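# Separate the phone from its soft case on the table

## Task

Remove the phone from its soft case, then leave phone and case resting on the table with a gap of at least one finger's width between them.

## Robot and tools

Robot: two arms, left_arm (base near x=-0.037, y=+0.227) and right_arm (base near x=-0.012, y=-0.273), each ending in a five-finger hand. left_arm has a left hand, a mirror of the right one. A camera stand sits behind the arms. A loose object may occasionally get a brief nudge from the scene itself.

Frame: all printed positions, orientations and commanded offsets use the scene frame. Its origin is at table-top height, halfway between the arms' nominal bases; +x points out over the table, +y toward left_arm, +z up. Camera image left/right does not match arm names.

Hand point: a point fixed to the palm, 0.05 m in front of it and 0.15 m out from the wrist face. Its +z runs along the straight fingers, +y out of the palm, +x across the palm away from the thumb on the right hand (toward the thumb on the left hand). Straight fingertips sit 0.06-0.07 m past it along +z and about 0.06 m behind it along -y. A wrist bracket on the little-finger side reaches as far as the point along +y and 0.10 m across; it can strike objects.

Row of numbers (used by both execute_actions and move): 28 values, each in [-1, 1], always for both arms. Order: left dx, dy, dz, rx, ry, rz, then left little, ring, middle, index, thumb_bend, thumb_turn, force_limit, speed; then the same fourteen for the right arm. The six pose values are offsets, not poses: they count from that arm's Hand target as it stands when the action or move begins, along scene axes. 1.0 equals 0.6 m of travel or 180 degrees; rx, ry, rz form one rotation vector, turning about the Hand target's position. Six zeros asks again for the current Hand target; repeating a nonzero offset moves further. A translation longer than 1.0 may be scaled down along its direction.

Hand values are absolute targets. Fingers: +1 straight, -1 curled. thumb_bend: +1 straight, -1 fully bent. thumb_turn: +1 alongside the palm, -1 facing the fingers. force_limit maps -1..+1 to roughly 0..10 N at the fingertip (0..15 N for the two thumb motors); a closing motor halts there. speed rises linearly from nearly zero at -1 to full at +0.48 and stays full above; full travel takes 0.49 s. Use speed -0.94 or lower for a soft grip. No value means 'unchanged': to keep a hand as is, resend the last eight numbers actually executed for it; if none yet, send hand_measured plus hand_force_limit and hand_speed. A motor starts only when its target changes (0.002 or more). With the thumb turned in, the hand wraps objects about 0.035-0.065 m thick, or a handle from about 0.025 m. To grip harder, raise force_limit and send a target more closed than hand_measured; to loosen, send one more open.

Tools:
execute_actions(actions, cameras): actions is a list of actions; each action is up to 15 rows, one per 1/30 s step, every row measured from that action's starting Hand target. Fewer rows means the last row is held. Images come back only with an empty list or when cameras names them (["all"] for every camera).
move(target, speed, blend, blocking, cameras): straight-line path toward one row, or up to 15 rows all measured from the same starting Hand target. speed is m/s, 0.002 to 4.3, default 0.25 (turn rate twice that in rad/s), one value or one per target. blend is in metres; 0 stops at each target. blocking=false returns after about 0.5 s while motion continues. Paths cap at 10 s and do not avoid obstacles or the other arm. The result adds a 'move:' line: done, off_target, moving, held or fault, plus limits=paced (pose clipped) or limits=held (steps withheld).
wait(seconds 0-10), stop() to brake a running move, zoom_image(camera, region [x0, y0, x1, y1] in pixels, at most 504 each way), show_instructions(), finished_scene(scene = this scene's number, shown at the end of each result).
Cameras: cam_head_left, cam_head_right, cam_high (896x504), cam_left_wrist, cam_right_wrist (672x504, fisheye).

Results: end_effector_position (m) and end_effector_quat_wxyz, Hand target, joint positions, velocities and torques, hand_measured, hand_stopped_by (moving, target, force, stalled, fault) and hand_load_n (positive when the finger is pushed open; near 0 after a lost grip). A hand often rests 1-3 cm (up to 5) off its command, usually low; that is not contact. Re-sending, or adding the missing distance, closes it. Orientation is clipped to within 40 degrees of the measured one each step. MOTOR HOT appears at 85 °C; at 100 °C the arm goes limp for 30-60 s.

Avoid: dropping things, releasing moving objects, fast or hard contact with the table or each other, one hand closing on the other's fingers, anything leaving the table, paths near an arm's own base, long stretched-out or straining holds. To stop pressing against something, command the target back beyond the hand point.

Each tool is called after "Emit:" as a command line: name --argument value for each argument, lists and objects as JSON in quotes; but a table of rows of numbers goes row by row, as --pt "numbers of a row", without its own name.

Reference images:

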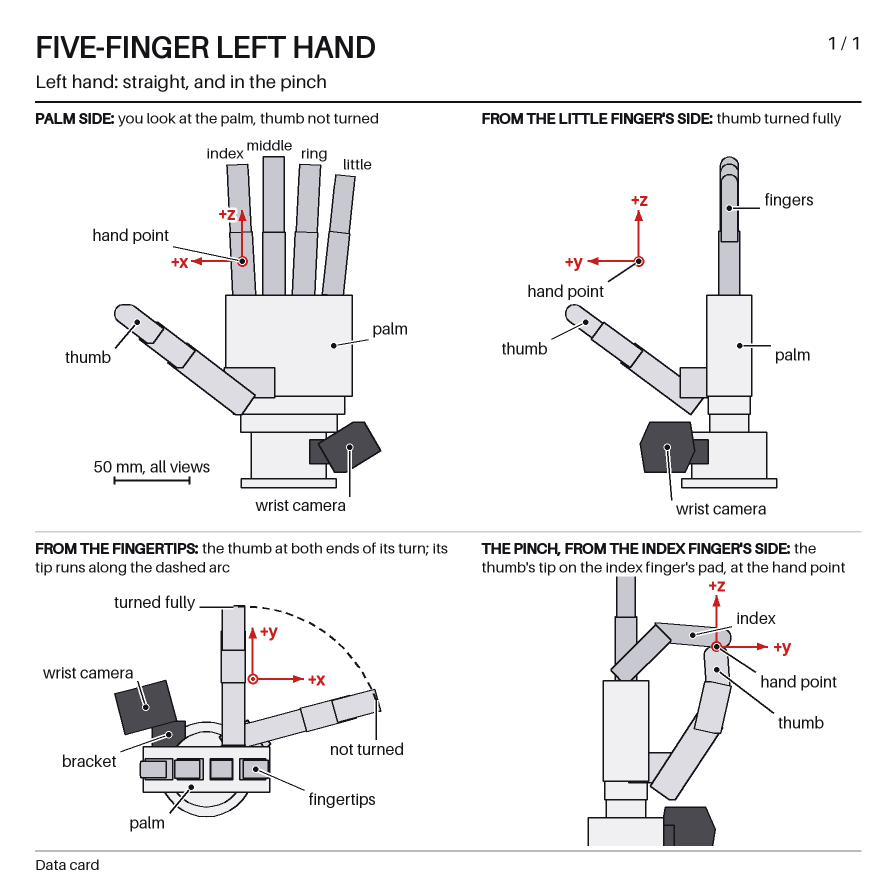

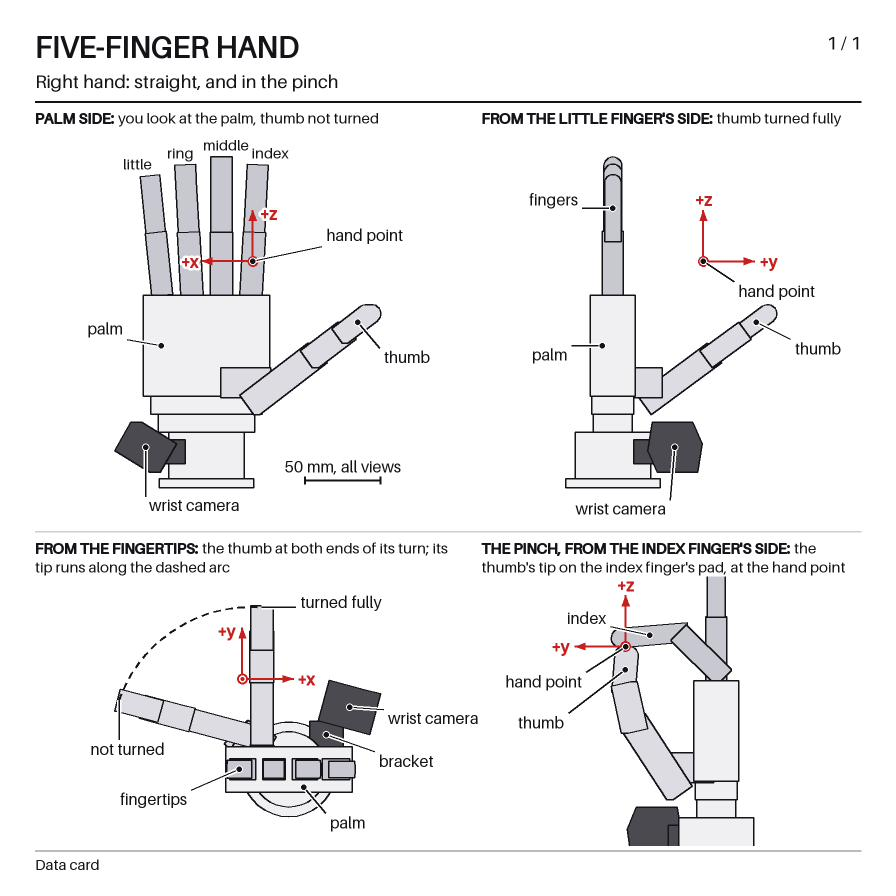

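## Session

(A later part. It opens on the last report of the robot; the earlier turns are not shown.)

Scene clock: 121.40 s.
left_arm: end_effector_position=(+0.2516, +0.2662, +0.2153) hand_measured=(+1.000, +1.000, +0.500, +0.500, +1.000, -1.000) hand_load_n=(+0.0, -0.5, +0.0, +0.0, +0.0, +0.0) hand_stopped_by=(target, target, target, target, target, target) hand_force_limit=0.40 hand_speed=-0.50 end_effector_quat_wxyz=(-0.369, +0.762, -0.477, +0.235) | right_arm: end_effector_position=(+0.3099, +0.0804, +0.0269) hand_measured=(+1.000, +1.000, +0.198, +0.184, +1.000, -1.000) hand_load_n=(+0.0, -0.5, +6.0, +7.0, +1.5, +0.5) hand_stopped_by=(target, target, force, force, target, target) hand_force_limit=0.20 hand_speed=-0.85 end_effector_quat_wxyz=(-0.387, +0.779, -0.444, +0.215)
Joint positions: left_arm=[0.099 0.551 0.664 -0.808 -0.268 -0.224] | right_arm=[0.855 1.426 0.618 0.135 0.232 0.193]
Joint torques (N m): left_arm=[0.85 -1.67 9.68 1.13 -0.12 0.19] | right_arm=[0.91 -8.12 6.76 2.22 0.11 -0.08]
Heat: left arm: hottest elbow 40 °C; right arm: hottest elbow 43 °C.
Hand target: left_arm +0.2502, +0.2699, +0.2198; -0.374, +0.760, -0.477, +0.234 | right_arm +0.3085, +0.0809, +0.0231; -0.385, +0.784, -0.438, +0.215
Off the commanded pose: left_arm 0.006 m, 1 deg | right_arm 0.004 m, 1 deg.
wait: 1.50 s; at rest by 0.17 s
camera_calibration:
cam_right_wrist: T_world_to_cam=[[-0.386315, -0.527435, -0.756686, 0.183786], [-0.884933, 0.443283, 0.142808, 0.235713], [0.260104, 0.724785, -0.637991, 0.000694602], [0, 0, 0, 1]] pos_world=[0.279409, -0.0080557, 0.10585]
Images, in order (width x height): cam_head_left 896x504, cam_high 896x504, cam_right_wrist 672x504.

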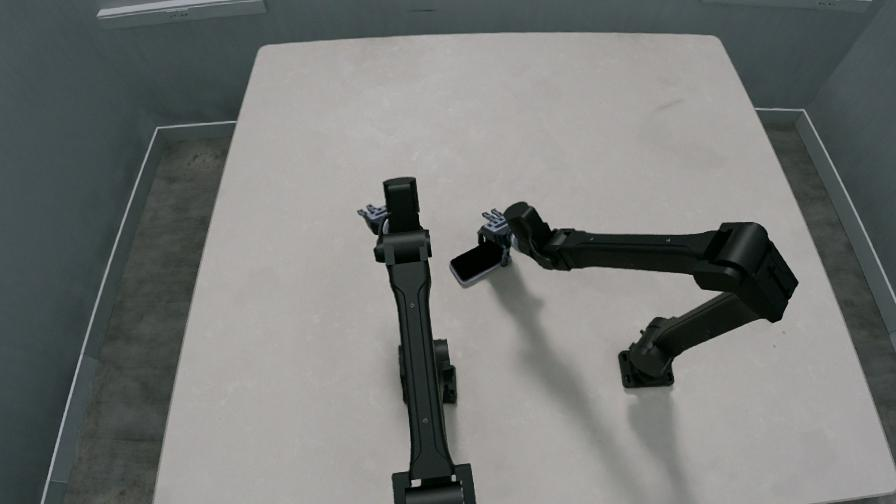

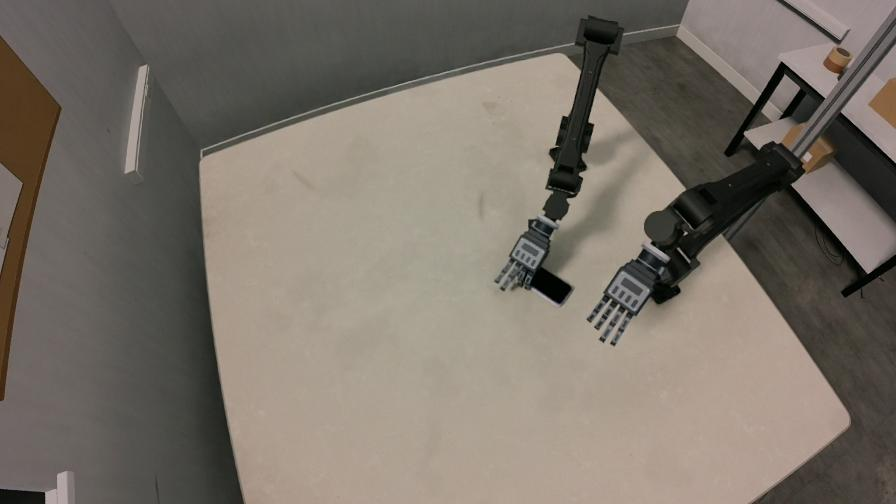

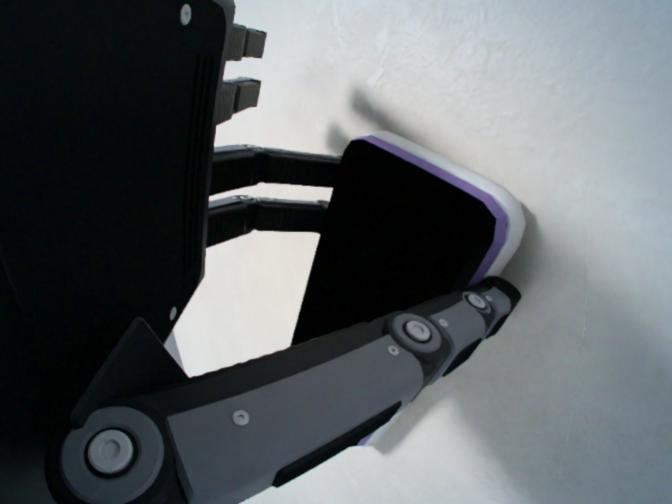

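Emit:
move --target '[0.0363,-0.2482,-0.1997,0,0,0.0183,1,1,0.5,0.5,1,-1,0.4,-0.5,0,0,0,0,0,0,1,1,-0.2,-0.2,1,-1,0.2,-0.85]' --speed 0.12 --cameras '["all"]'

Emit:
zoom_image --camera "cam_head_left" --region '[420, 190, 560, 310]'

Emit:
zoom_image --camera "cam_high" --region '[480, 210, 640, 350]'

Scene clock: 129.73 s.
left_arm: end_effector_position=(+0.2592, +0.1475, +0.1114) hand_measured=(+1.000, +1.000, +0.500, +0.500, +1.000, -1.000) hand_load_n=(+0.0, +0.0, +0.0, +0.0, +0.0, +0.0) hand_stopped_by=(target, target, target, target, target, target) hand_force_limit=0.40 hand_speed=-0.50 end_effector_quat_wxyz=(-0.382, +0.761, -0.480, +0.211) | right_arm: end_effector_position=(+0.3099, +0.0804, +0.0269) hand_measured=(+1.000, +1.000, +0.198, +0.184, +1.000, -1.000) hand_load_n=(+0.0, +0.0, +6.0, +7.0, +2.0, +0.5) hand_stopped_by=(target, target, force, force, target, target) hand_force_limit=0.20 hand_speed=-0.85 end_effector_quat_wxyz=(-0.387, +0.779, -0.444, +0.215)
Joint positions: left_arm=[-0.547 0.804 0.518 -0.721 -0.747 -0.762] | right_arm=[0.855 1.426 0.618 0.135 0.232 0.193]
Joint torques (N m): left_arm=[0.73 -3.9 8.73 0.75 -0.5 0.19] | right_arm=[0.97 -8.18 6.78 2.21 0.11 -0.08]
Heat: left arm: hottest elbow 40 °C; right arm: hottest elbow 42 °C.
Hand target: left_arm +0.2604, +0.1508, +0.1154; -0.383, +0.760, -0.480, +0.211 (not the last commanded pose) | right_arm +0.3085, +0.0809, +0.0231; -0.385, +0.784, -0.438, +0.215
Off the commanded pose: left_arm 0.032 m, 4 deg | right_arm 0.004 m, 1 deg.
move: held (left_arm; a check stopped the path); limits=held
pose unreachable (left arm): on one or more control steps of this call, first in action 0 (counted from 0), this arm could not follow its commanded pose, so it was not sent that pose on those steps. It may still have moved: this result reports where it is.
cause: moving toward the commanded pose would bring a part of the arm too close to another arm (a part of this arm just beyond joint 4 (wrist pitch) and a part of the right arm just beyond its joint 4 (wrist pitch), 42 mm apart when this arm was first held).
camera_calibration:
cam_left_wrist: T_world_to_cam=[[0.663833, 0.0784842, 0.743751, -0.267729], [-0.0946986, -0.977653, 0.18769, 0.144396], [0.741861, -0.195027, -0.641566, 0.0221653], [0, 0, 0, 1]] pos_world=[0.174958, 0.166505, 0.186242]
cam_right_wrist: T_world_to_cam=[[-0.386315, -0.527435, -0.756686, 0.183786], [-0.884933, 0.443283, 0.142808, 0.235713], [0.260104, 0.724785, -0.637991, 0.000694602], [0, 0, 0, 1]] pos_world=[0.279409, -0.0080557, 0.10585]

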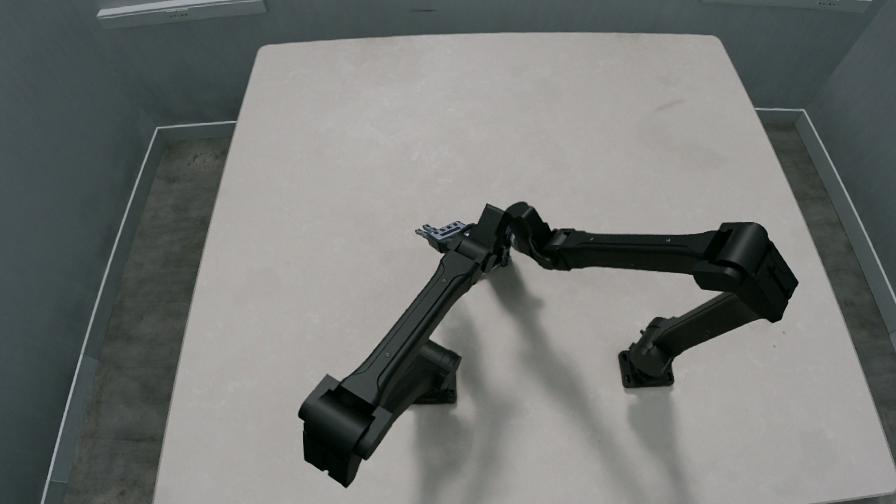

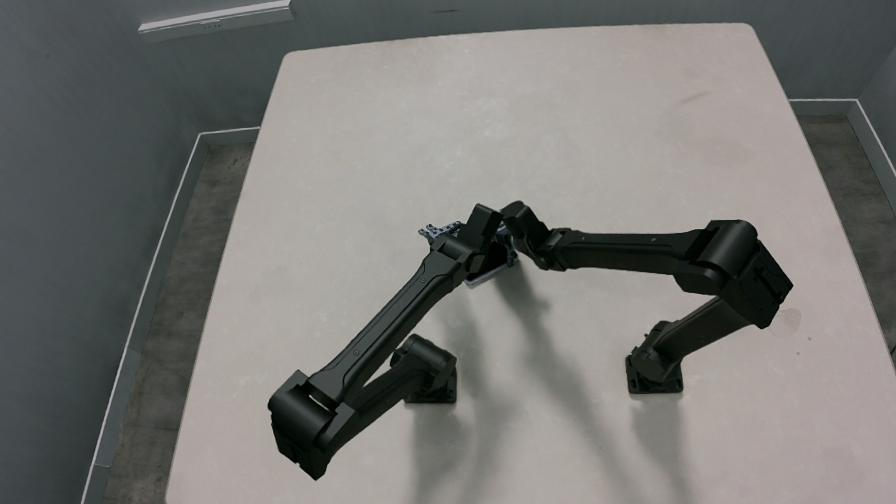

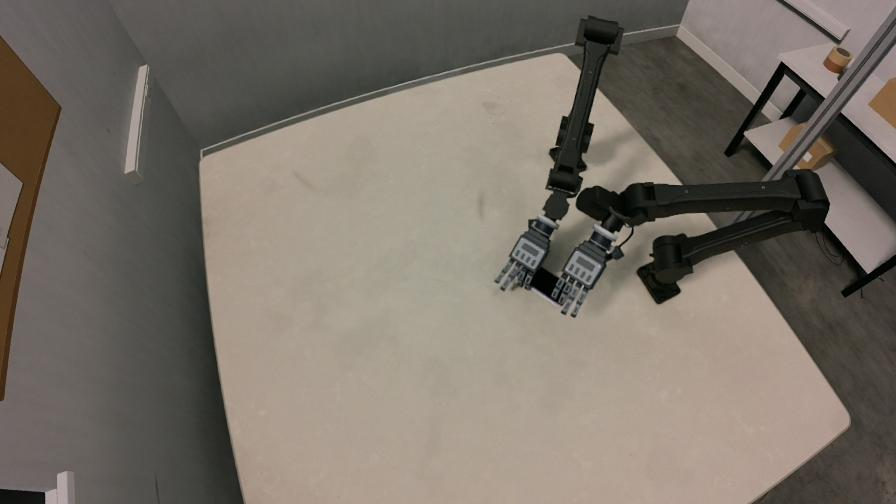

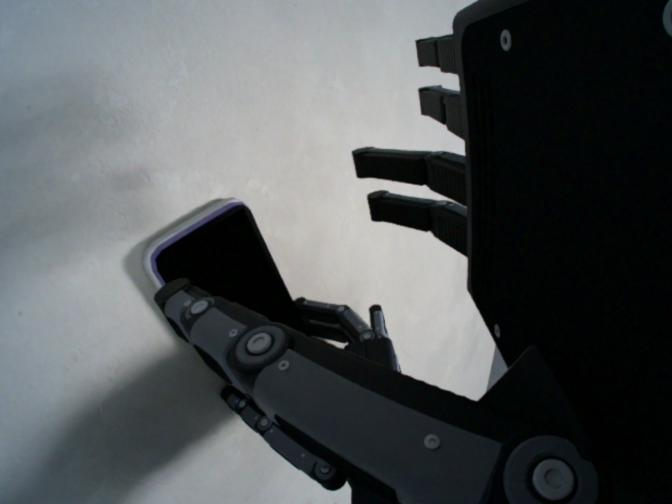

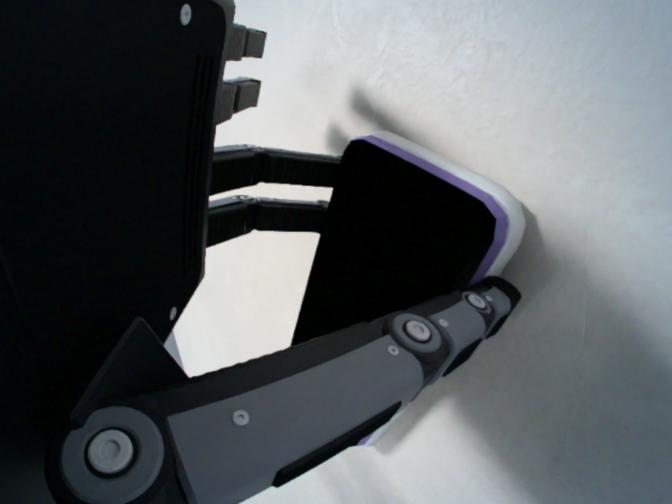

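Scaled by 3.600 from the camera's 896x504 image, which has a finer 1280x720 frame.

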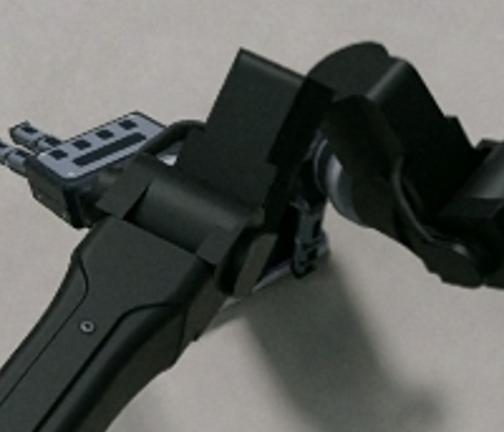

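Scaled by 3.150 from the camera's 896x504 image, which has a finer 1280x720 frame.

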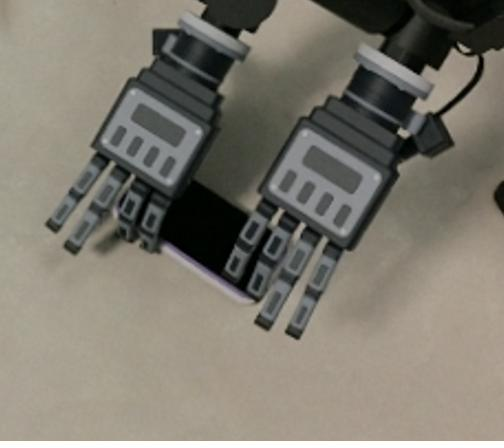

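Emit:
move --target '[0,0.1667,0.1333,0,0,0,1,1,0.5,0.5,1,-1,0.4,-0.5,0,0,0.1,0,0,0,1,1,-0.2,-0.2,1,-1,0.2,-0.85]' --speed 0.12 --cameras '["cam_right_wrist","cam_head_left"]'

Scene clock: 137.87 s.
left_arm: end_effector_position=(+0.2487, +0.2477, +0.1624) hand_measured=(+1.000, +1.000, +0.500, +0.500, +1.000, -1.000) hand_load_n=(+0.0, +0.0, +0.0, +0.0, +0.0, +0.5) hand_stopped_by=(target, target, target, target, target, target) hand_force_limit=0.40 hand_speed=-0.50 end_effector_quat_wxyz=(-0.369, +0.767, -0.489, +0.192) | right_arm: end_effector_position=(+0.2888, +0.0565, +0.0429) hand_measured=(+1.000, +1.000, +0.198, +0.184, +1.000, -1.000) hand_load_n=(+0.0, +0.0, +2.0, +5.5, +1.0, -0.5) hand_stopped_by=(target, target, force, force, target, target) hand_force_limit=0.20 hand_speed=-0.85 end_effector_quat_wxyz=(-0.348, +0.798, -0.446, +0.207)
Joint positions: left_arm=[-0.06 0.601 0.573 -0.774 -0.429 -0.317] | right_arm=[0.855 1.316 0.623 -0.069 0.232 0.189]
Joint torques (N m): left_arm=[0.85 -1.44 13.65 0.92 -0.24 0.18] | right_arm=[1.03 -10.4 12.71 1.58 0.13 -0.04]
Heat: left arm: hottest elbow 40 °C; right arm: hottest elbow 42 °C.
Hand target: left_arm +0.2605, +0.2508, +0.1956; -0.383, +0.760, -0.480, +0.211 | right_arm +0.3085, +0.0809, +0.0832; -0.385, +0.784, -0.438, +0.215
Off the commanded pose: left_arm 0.035 m, 3 deg | right_arm 0.051 m, 5 deg.
move: off_target (left_arm, right_arm)
camera_calibration:
cam_right_wrist: T_world_to_cam=[[-0.426539, -0.578393, -0.69536, 0.186956], [-0.877357, 0.451416, 0.162693, 0.221832], [0.219796, 0.679474, -0.700004, 0.0505932], [0, 0, 0, 1]] pos_world=[0.26325, -0.0263811, 0.129327]
Images, in order (width x height): cam_head_left 896x504, cam_right_wrist 672x504.

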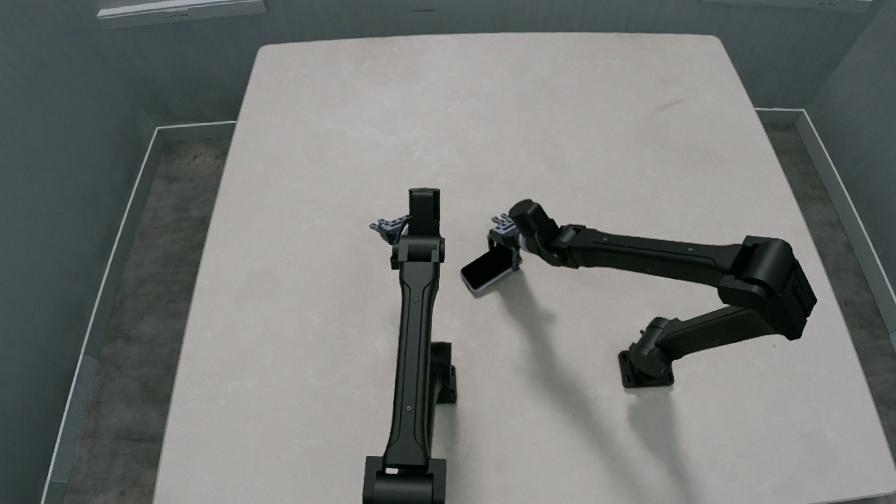

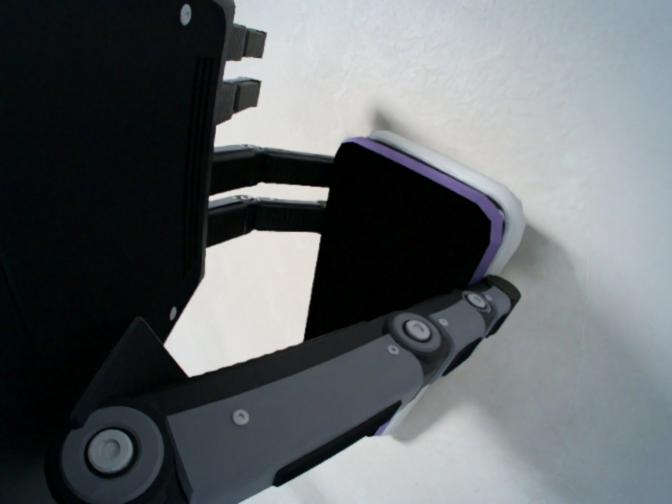

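Emit:
zoom_image --camera "cam_right_wrist" --region '[260, 90, 580, 330]'

Emit:
zoom_image --camera "cam_head_left" --region '[430, 190, 570, 310]'

Scaled by 1.575 from the camera's 672x504 image, which has a finer 960x720 frame.

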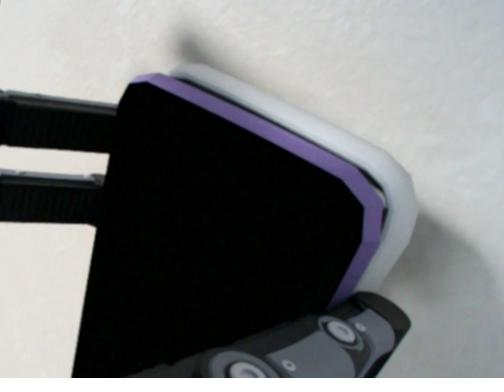

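Scaled by 3.600 from the camera's 896x504 image, which has a finer 1280x720 frame.

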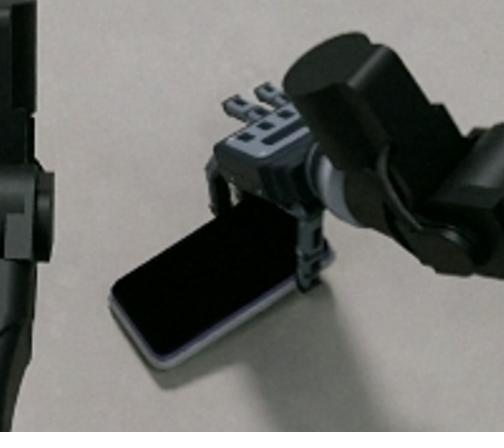

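Emit:
move --target '[0,0,0,0,0,0,1,1,0.5,0.5,1,-1,0.4,-0.5,0.02,0.02,0.08,0,0,0,1,1,-0.2,-0.2,1,-1,0.2,-0.85]' --speed 0.1 --cameras '["cam_right_wrist","cam_head_left","cam_high"]'

Emit:
zoom_image --camera "cam_right_wrist" --region '[260, 90, 580, 330]'

Emit:
zoom_image --camera "cam_head_left" --region '[430, 190, 570, 310]'

Emit:
zoom_image --camera "cam_high" --region '[480, 210, 640, 350]'

Scene clock: 140.77 s.
left_arm: end_effector_position=(+0.2485, +0.2478, +0.1624) hand_measured=(+1.000, +1.000, +0.500, +0.500, +1.000, -1.000) hand_load_n=(+0.0, +0.0, +0.0, +0.0, +0.0, +0.0) hand_stopped_by=(target, target, target, target, target, target) hand_force_limit=0.40 hand_speed=-0.50 end_effector_quat_wxyz=(-0.369, +0.767, -0.489, +0.191) | right_arm: end_effector_position=(+0.3064, +0.0765, +0.0999) hand_measured=(+1.000, +1.000, +0.198, +0.184, +1.000, -1.000) hand_load_n=(+0.0, +0.0, +0.0, -0.5, +0.0, +0.0) hand_stopped_by=(target, target, force, force, target, target) hand_force_limit=0.20 hand_speed=-0.85 end_effector_quat_wxyz=(-0.361, +0.793, -0.444, +0.209)
Joint positions: left_arm=[-0.06 0.601 0.573 -0.775 -0.428 -0.316] | right_arm=[0.855 1.271 0.749 -0.212 0.231 0.189]
Joint torques (N m): left_arm=[0.85 -1.79 13.71 0.96 -0.24 0.18] | right_arm=[0.79 -9.05 13.01 1.37 0.09 -0.06]
Heat: left arm: hottest elbow 41 °C; right arm: hottest elbow 42 °C.
Hand target: left_arm +0.2604, +0.2509, +0.1955; -0.383, +0.761, -0.480, +0.211 | right_arm +0.3206, +0.0929, +0.1312; -0.385, +0.783, -0.438, +0.215
Off the commanded pose: left_arm 0.035 m, 3 deg | right_arm 0.038 m, 3 deg.
move: off_target (left_arm, right_arm)
camera_calibration:
cam_right_wrist: T_world_to_cam=[[-0.412774, -0.56316, -0.715869, 0.242242], [-0.880733, 0.447163, 0.156061, 0.221005], [0.232223, 0.694907, -0.68057, 0.0661477], [0, 0, 0, 1]] pos_world=[0.279276, -0.00837106, 0.183941]
Images, in order (width x height): cam_head_left 896x504, cam_high 896x504, cam_right_wrist 672x504.

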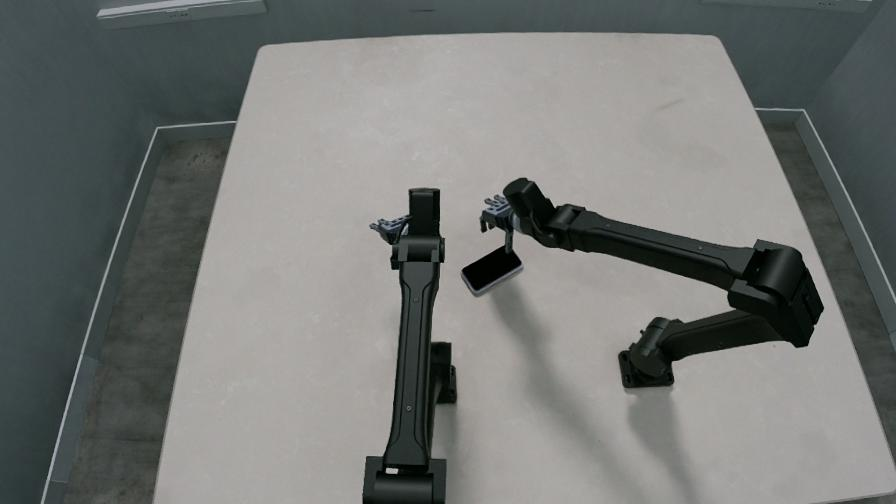

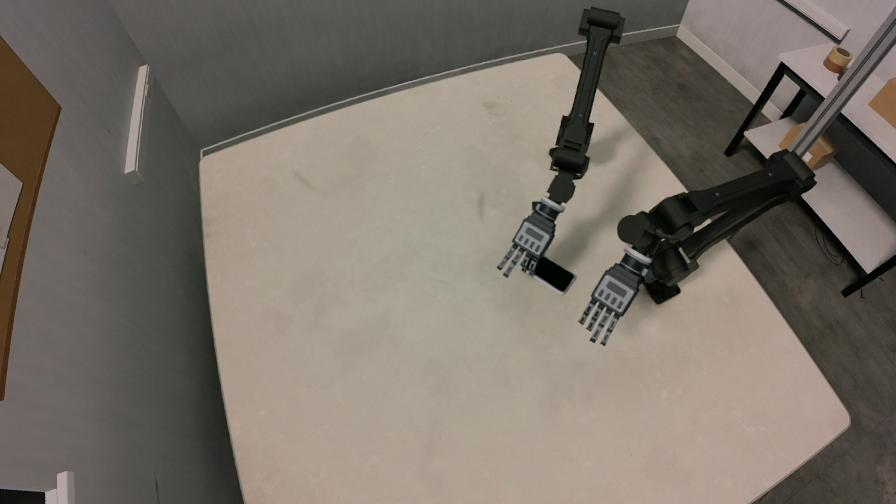

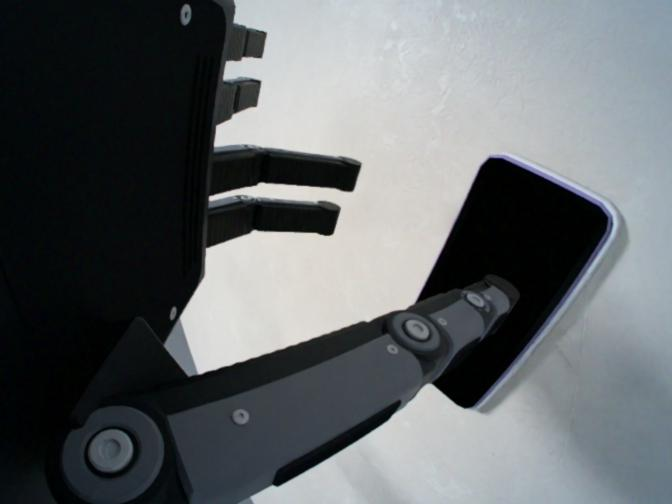

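Scaled by 1.575 from the camera's 672x504 image, which has a finer 960x720 frame.

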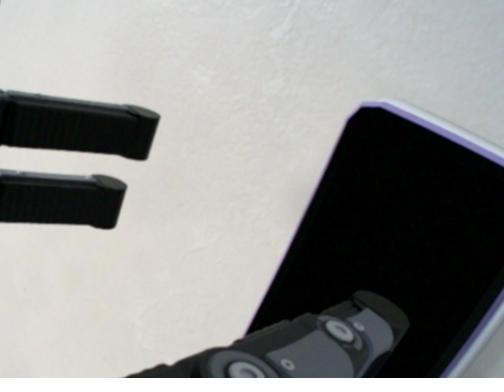

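Scaled by 3.600 from the camera's 896x504 image, which has a finer 1280x720 frame.

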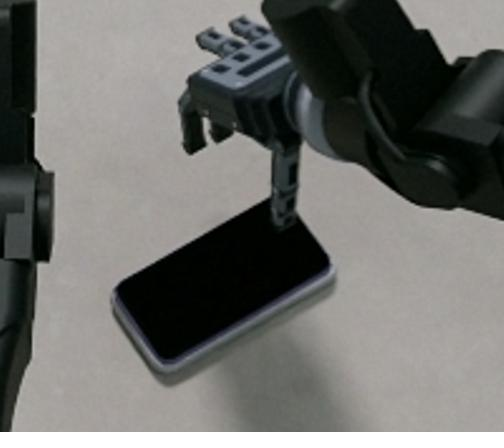

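Scaled by 3.150 from the camera's 896x504 image, which has a finer 1280x720 frame.

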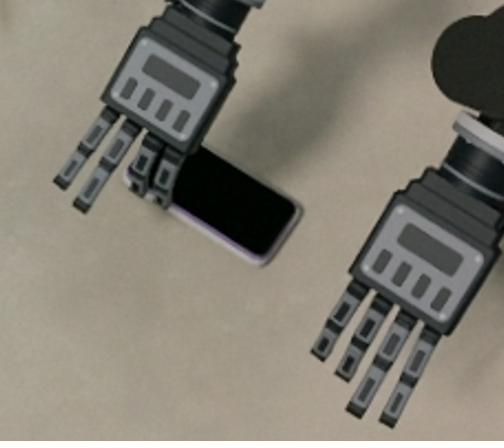

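Emit:
move --target '[0,0,0,0,0,0,1,1,0.5,0.5,1,-1,0.4,-0.5,-0.061,-0.0615,-0.1,0,0,-0.008,1,1,0.5,0.5,1,-1,0.4,0]' --speed 0.12 --cameras '["cam_right_wrist","cam_high"]'

Scene clock: 146.50 s.
left_arm: end_effector_position=(+0.2485, +0.2478, +0.1624) hand_measured=(+1.000, +1.000, +0.500, +0.500, +1.000, -1.000) hand_load_n=(+0.0, +0.0, +0.0, +0.0, +0.0, +0.0) hand_stopped_by=(target, target, target, target, target, target) hand_force_limit=0.40 hand_speed=-0.50 end_effector_quat_wxyz=(-0.369, +0.767, -0.489, +0.191) | right_arm: end_effector_position=(+0.2829, +0.0467, +0.0592) hand_measured=(+1.000, +1.000, +0.500, +0.500, +1.000, -1.000) hand_load_n=(+0.0, +0.0, +0.0, +0.0, +0.0, +0.0) hand_stopped_by=(target, target, target, target, target, target) hand_force_limit=0.40 hand_speed=0.00 end_effector_quat_wxyz=(-0.361, +0.787, -0.450, +0.218)
Joint positions: left_arm=[-0.06 0.601 0.573 -0.775 -0.428 -0.316] | right_arm=[0.86 1.237 0.59 -0.081 0.257 0.198]
Joint torques (N m): left_arm=[0.97 -1.55 13.79 0.87 -0.23 0.19] | right_arm=[1.67 -8.53 7.77 3.04 0.35 0.11]
Heat: left arm: hottest elbow 42 °C; right arm: hottest elbow 44 °C.
Hand target: left_arm +0.2604, +0.2509, +0.1955; -0.383, +0.761, -0.480, +0.211 | right_arm +0.2839, +0.0561, +0.0712; -0.382, +0.778, -0.448, +0.220
Off the commanded pose: left_arm 0.035 m, 3 deg | right_arm 0.015 m, 3 deg.
move: off_target (left_arm, right_arm)
camera_calibration:
cam_right_wrist: T_world_to_cam=[[-0.414573, -0.555997, -0.720414, 0.187085], [-0.873606, 0.464849, 0.143971, 0.217793], [0.254837, 0.689044, -0.678437, 0.0584099], [0, 0, 0, 1]] pos_world=[0.25294, -0.0374692, 0.14305]
Images, in order (width x height): cam_high 896x504, cam_right_wrist 672x504.

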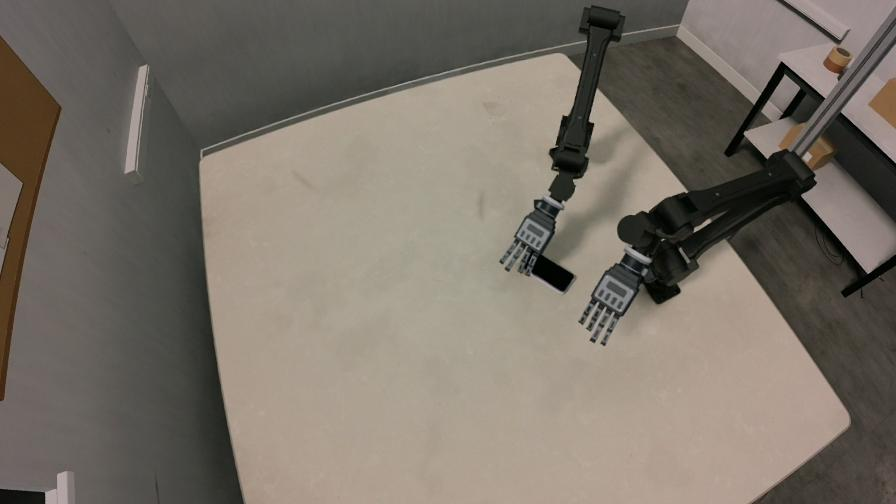

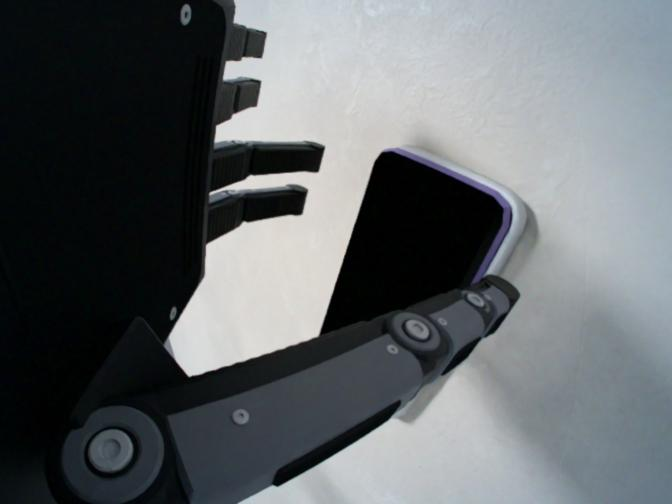

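Emit:
move --target '[0,0,0,0,0,0,1,1,0.5,0.5,1,-1,0.4,-0.5,0,0,-0.0675,0,0,0,1,1,0.5,0.5,1,-1,0.4,0]' --speed 0.08 --cameras '["cam_right_wrist"]'

Scene clock: 149.43 s.
left_arm: end_effector_position=(+0.2485, +0.2478, +0.1624) hand_measured=(+1.000, +1.000, +0.500, +0.500, +1.000, -1.000) hand_load_n=(+0.0, +0.0, +0.0, +0.0, +0.0, +0.0) hand_stopped_by=(target, target, target, target, target, target) hand_force_limit=0.40 hand_speed=-0.50 end_effector_quat_wxyz=(-0.369, +0.767, -0.489, +0.191) | right_arm: end_effector_position=(+0.2839, +0.0477, +0.0285) hand_measured=(+1.000, +1.000, +0.500, +0.500, +1.000, -1.000) hand_load_n=(+0.0, +0.0, +0.0, +0.0, +0.0, +0.0) hand_stopped_by=(target, target, target, target, target, target) hand_force_limit=0.40 hand_speed=0.00 end_effector_quat_wxyz=(-0.371, +0.782, -0.449, +0.221)
Joint positions: left_arm=[-0.06 0.601 0.573 -0.775 -0.428 -0.316] | right_arm=[0.86 1.314 0.534 0.075 0.257 0.198]
Joint torques (N m): left_arm=[0.67 -1.73 13.78 0.96 -0.25 0.2] | right_arm=[1.61 -6.77 7.12 3.1 0.34 0.12]
Heat: left arm: hottest elbow 42 °C; right arm: hottest elbow 43 °C.
Hand target: left_arm +0.2604, +0.2509, +0.1955; -0.383, +0.761, -0.480, +0.211 | right_arm +0.2840, +0.0559, +0.0307; -0.382, +0.778, -0.448, +0.220
Off the commanded pose: left_arm 0.035 m, 3 deg | right_arm 0.009 m, 1 deg.
move: off_target (left_arm)
camera_calibration:
cam_right_wrist: T_world_to_cam=[[-0.403614, -0.543036, -0.736347, 0.162712], [-0.875433, 0.463129, 0.138307, 0.223457], [0.265918, 0.700445, -0.662317, 0.0324194], [0, 0, 0, 1]] pos_world=[0.252674, -0.0378388, 0.110379]
Images, in order (width x height): cam_right_wrist 672x504.

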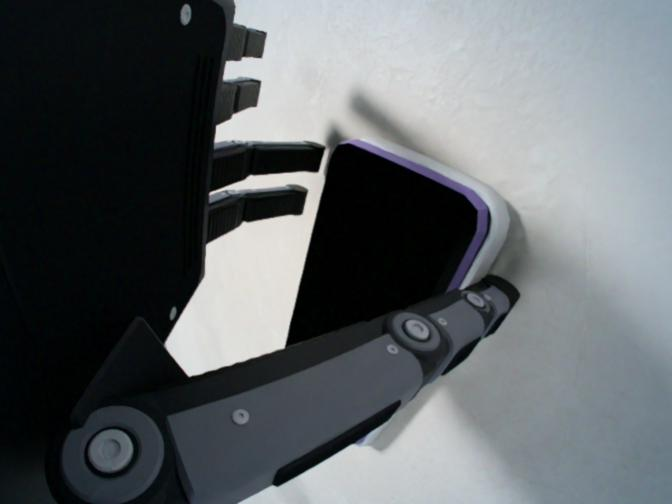

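Emit:
move --target '[0,0,0,0,0,0,1,1,0.5,0.5,1,-1,0.4,-0.5,0,0,0,0,0,0,1,1,-0.2,-0.2,1,-1,0.6,-0.85]' --speed 0.04 --cameras '["cam_right_wrist"]'

Emit:
zoom_image --camera "cam_right_wrist" --region '[260, 90, 580, 330]'

Scene clock: 152.37 s.
left_arm: end_effector_position=(+0.2485, +0.2478, +0.1624) hand_measured=(+1.000, +1.000, +0.500, +0.500, +1.000, -1.000) hand_load_n=(+0.0, +0.0, +0.0, +0.0, +0.0, +0.0) hand_stopped_by=(target, target, target, target, target, target) hand_force_limit=0.40 hand_speed=-0.50 end_effector_quat_wxyz=(-0.369, +0.767, -0.489, +0.191) | right_arm: end_effector_position=(+0.2871, +0.0504, +0.0317) hand_measured=(+1.000, +1.000, -0.200, -0.200, +1.000, -1.000) hand_load_n=(+0.0, +0.0, +0.0, +1.5, +1.0, -2.0) hand_stopped_by=(target, target, target, target, target, target) hand_force_limit=0.60 hand_speed=-0.85 end_effector_quat_wxyz=(-0.380, +0.777, -0.449, +0.225)
Joint positions: left_arm=[-0.06 0.601 0.573 -0.775 -0.428 -0.316] | right_arm=[0.862 1.314 0.534 0.096 0.263 0.2]
Joint torques (N m): left_arm=[0.73 -1.44 13.71 0.96 -0.26 0.16] | right_arm=[1.61 -6.65 7.19 2.18 0.11 0.11]
Heat: left arm: hottest elbow 43 °C; right arm: hottest elbow 43 °C.
Hand target: left_arm +0.2604, +0.2509, +0.1955; -0.383, +0.761, -0.480, +0.211 | right_arm +0.2839, +0.0559, +0.0306; -0.382, +0.778, -0.448, +0.220
Off the commanded pose: left_arm 0.035 m, 3 deg | right_arm 0.006 m, 1 deg.
move: off_target (left_arm)
camera_calibration:
cam_right_wrist: T_world_to_cam=[[-0.394522, -0.531347, -0.749681, 0.165014], [-0.875546, 0.464979, 0.131199, 0.224658], [0.278874, 0.708142, -0.648664, 0.0272695], [0, 0, 0, 1]] pos_world=[0.254196, -0.0360922, 0.111922]
Images, in order (width x height): cam_right_wrist 672x504.

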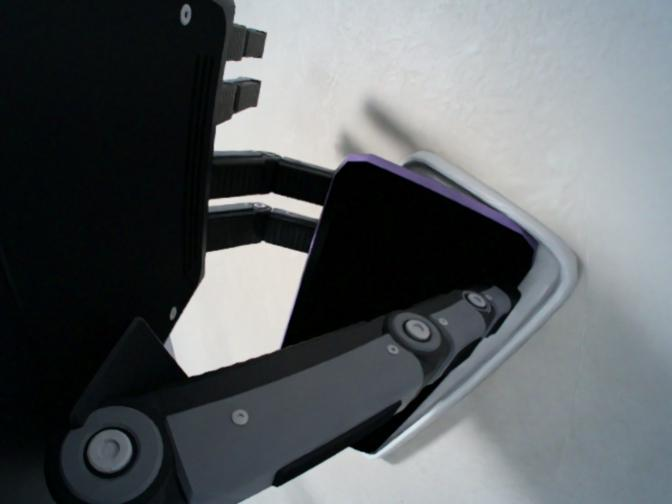

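Scaled by 1.575 from the camera's 672x504 image, which has a finer 960x720 frame.

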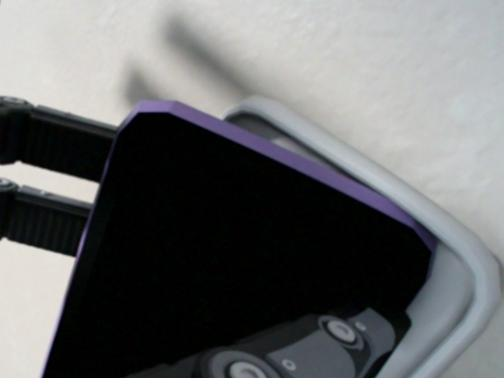

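Emit:
wait --seconds 0.2 --cameras '["all"]'

Emit:
zoom_image --camera "cam_head_left" --region '[430, 190, 570, 310]'

Emit:
zoom_image --camera "cam_high" --region '[480, 210, 640, 350]'

Emit:
zoom_image --camera "cam_left_wrist" --region '[100, 250, 400, 504]'

Scene clock: 153.43 s.
left_arm: end_effector_position=(+0.2485, +0.2478, +0.1624) hand_measured=(+1.000, +1.000, +0.500, +0.500, +1.000, -1.000) hand_load_n=(+0.0, +0.0, +0.0, +0.0, +0.0, +0.0) hand_stopped_by=(target, target, target, target, target, target) hand_force_limit=0.40 hand_speed=-0.50 end_effector_quat_wxyz=(-0.369, +0.767, -0.489, +0.191) | right_arm: end_effector_position=(+0.2871, +0.0504, +0.0317) hand_measured=(+1.000, +1.000, -0.200, -0.200, +1.000, -1.000) hand_load_n=(+0.0, -0.5, +0.0, +2.0, +1.5, -2.0) hand_stopped_by=(target, target, target, target, target, target) hand_force_limit=0.60 hand_speed=-0.85 end_effector_quat_wxyz=(-0.380, +0.777, -0.449, +0.225)
Joint positions: left_arm=[-0.06 0.601 0.573 -0.775 -0.428 -0.316] | right_arm=[0.862 1.314 0.534 0.096 0.263 0.2]
Joint torques (N m): left_arm=[0.5 -1.85 13.76 1.02 -0.25 0.17] | right_arm=[1.61 -6.65 7.17 2.19 0.11 0.11]
Heat: left arm: hottest elbow 43 °C; right arm: hottest elbow 43 °C.
Hand target: left_arm +0.2604, +0.2509, +0.1955; -0.383, +0.761, -0.480, +0.211 | right_arm +0.2839, +0.0559, +0.0306; -0.382, +0.778, -0.448, +0.220
Off the commanded pose: left_arm 0.035 m, 3 deg | right_arm 0.006 m, 1 deg.
wait: 0.20 s; at rest from the start
camera_calibration:
cam_left_wrist: T_world_to_cam=[[0.700605, 0.0799823, 0.709053, -0.310357], [-0.0839674, -0.977553, 0.193237, 0.228295], [0.708592, -0.19492, -0.678162, 0.0965005], [0, 0, 0, 1]] pos_world=[0.168227, 0.266803, 0.241388]
cam_right_wrist: T_world_to_cam=[[-0.394522, -0.531347, -0.749681, 0.165014], [-0.875546, 0.464979, 0.131199, 0.224658], [0.278874, 0.708142, -0.648664, 0.0272695], [0, 0, 0, 1]] pos_world=[0.254196, -0.0360922, 0.111922]

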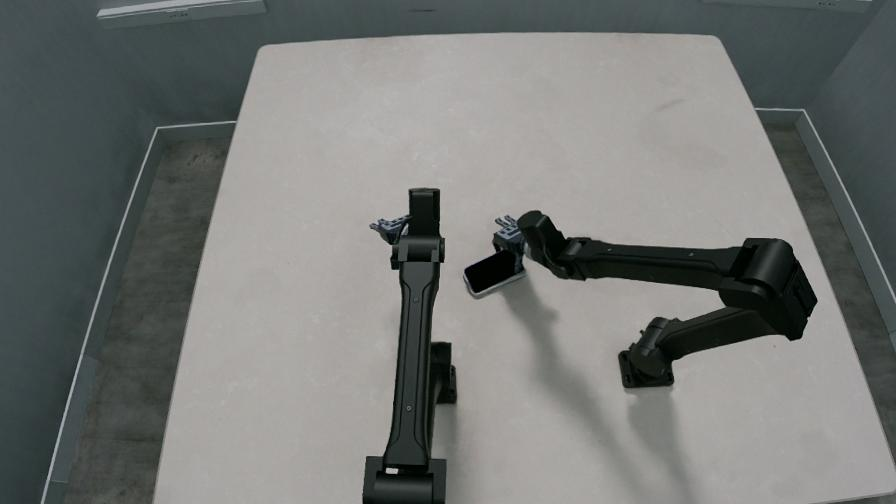

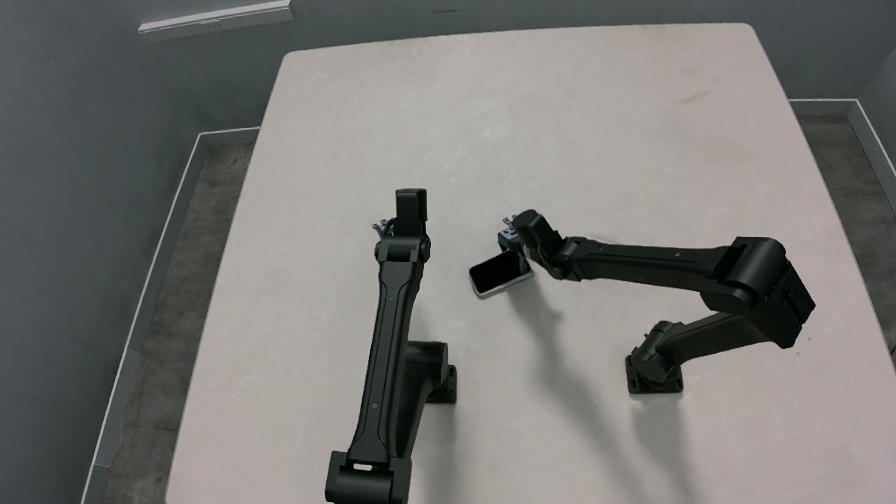

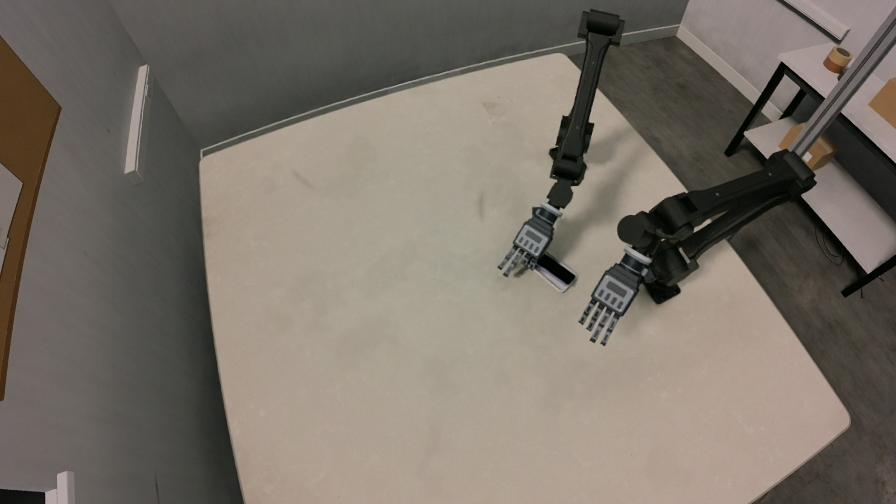

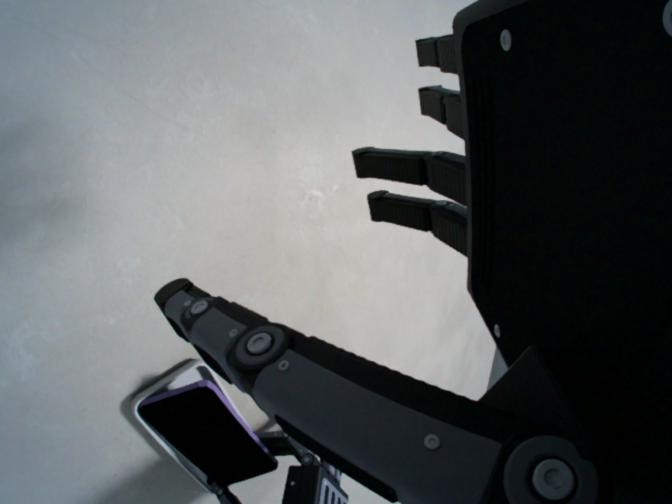

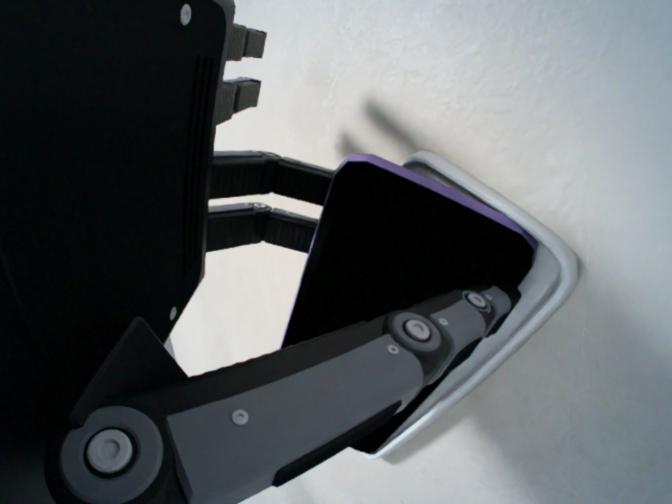

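Scaled by 3.600 from the camera's 896x504 image, which has a finer 1280x720 frame.

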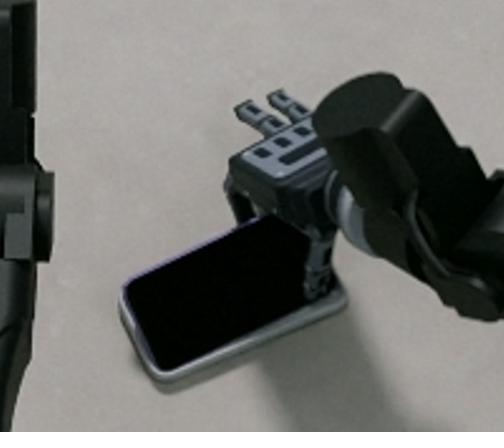

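Scaled by 3.150 from the camera's 896x504 image, which has a finer 1280x720 frame.

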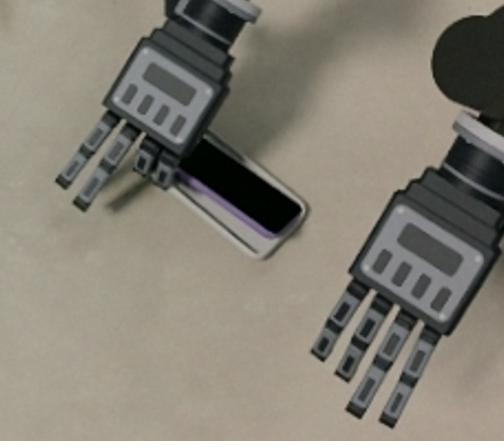

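Scaled by 1.680 from the camera's 672x504 image, which has a finer 960x720 frame.

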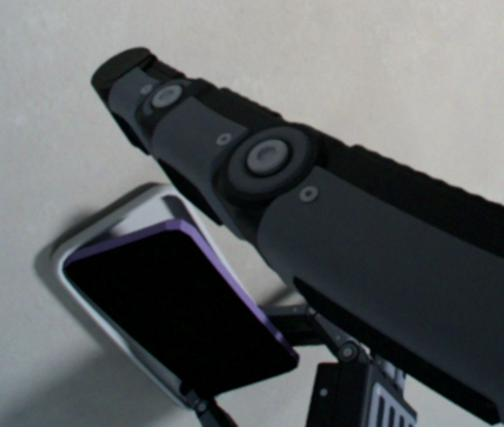

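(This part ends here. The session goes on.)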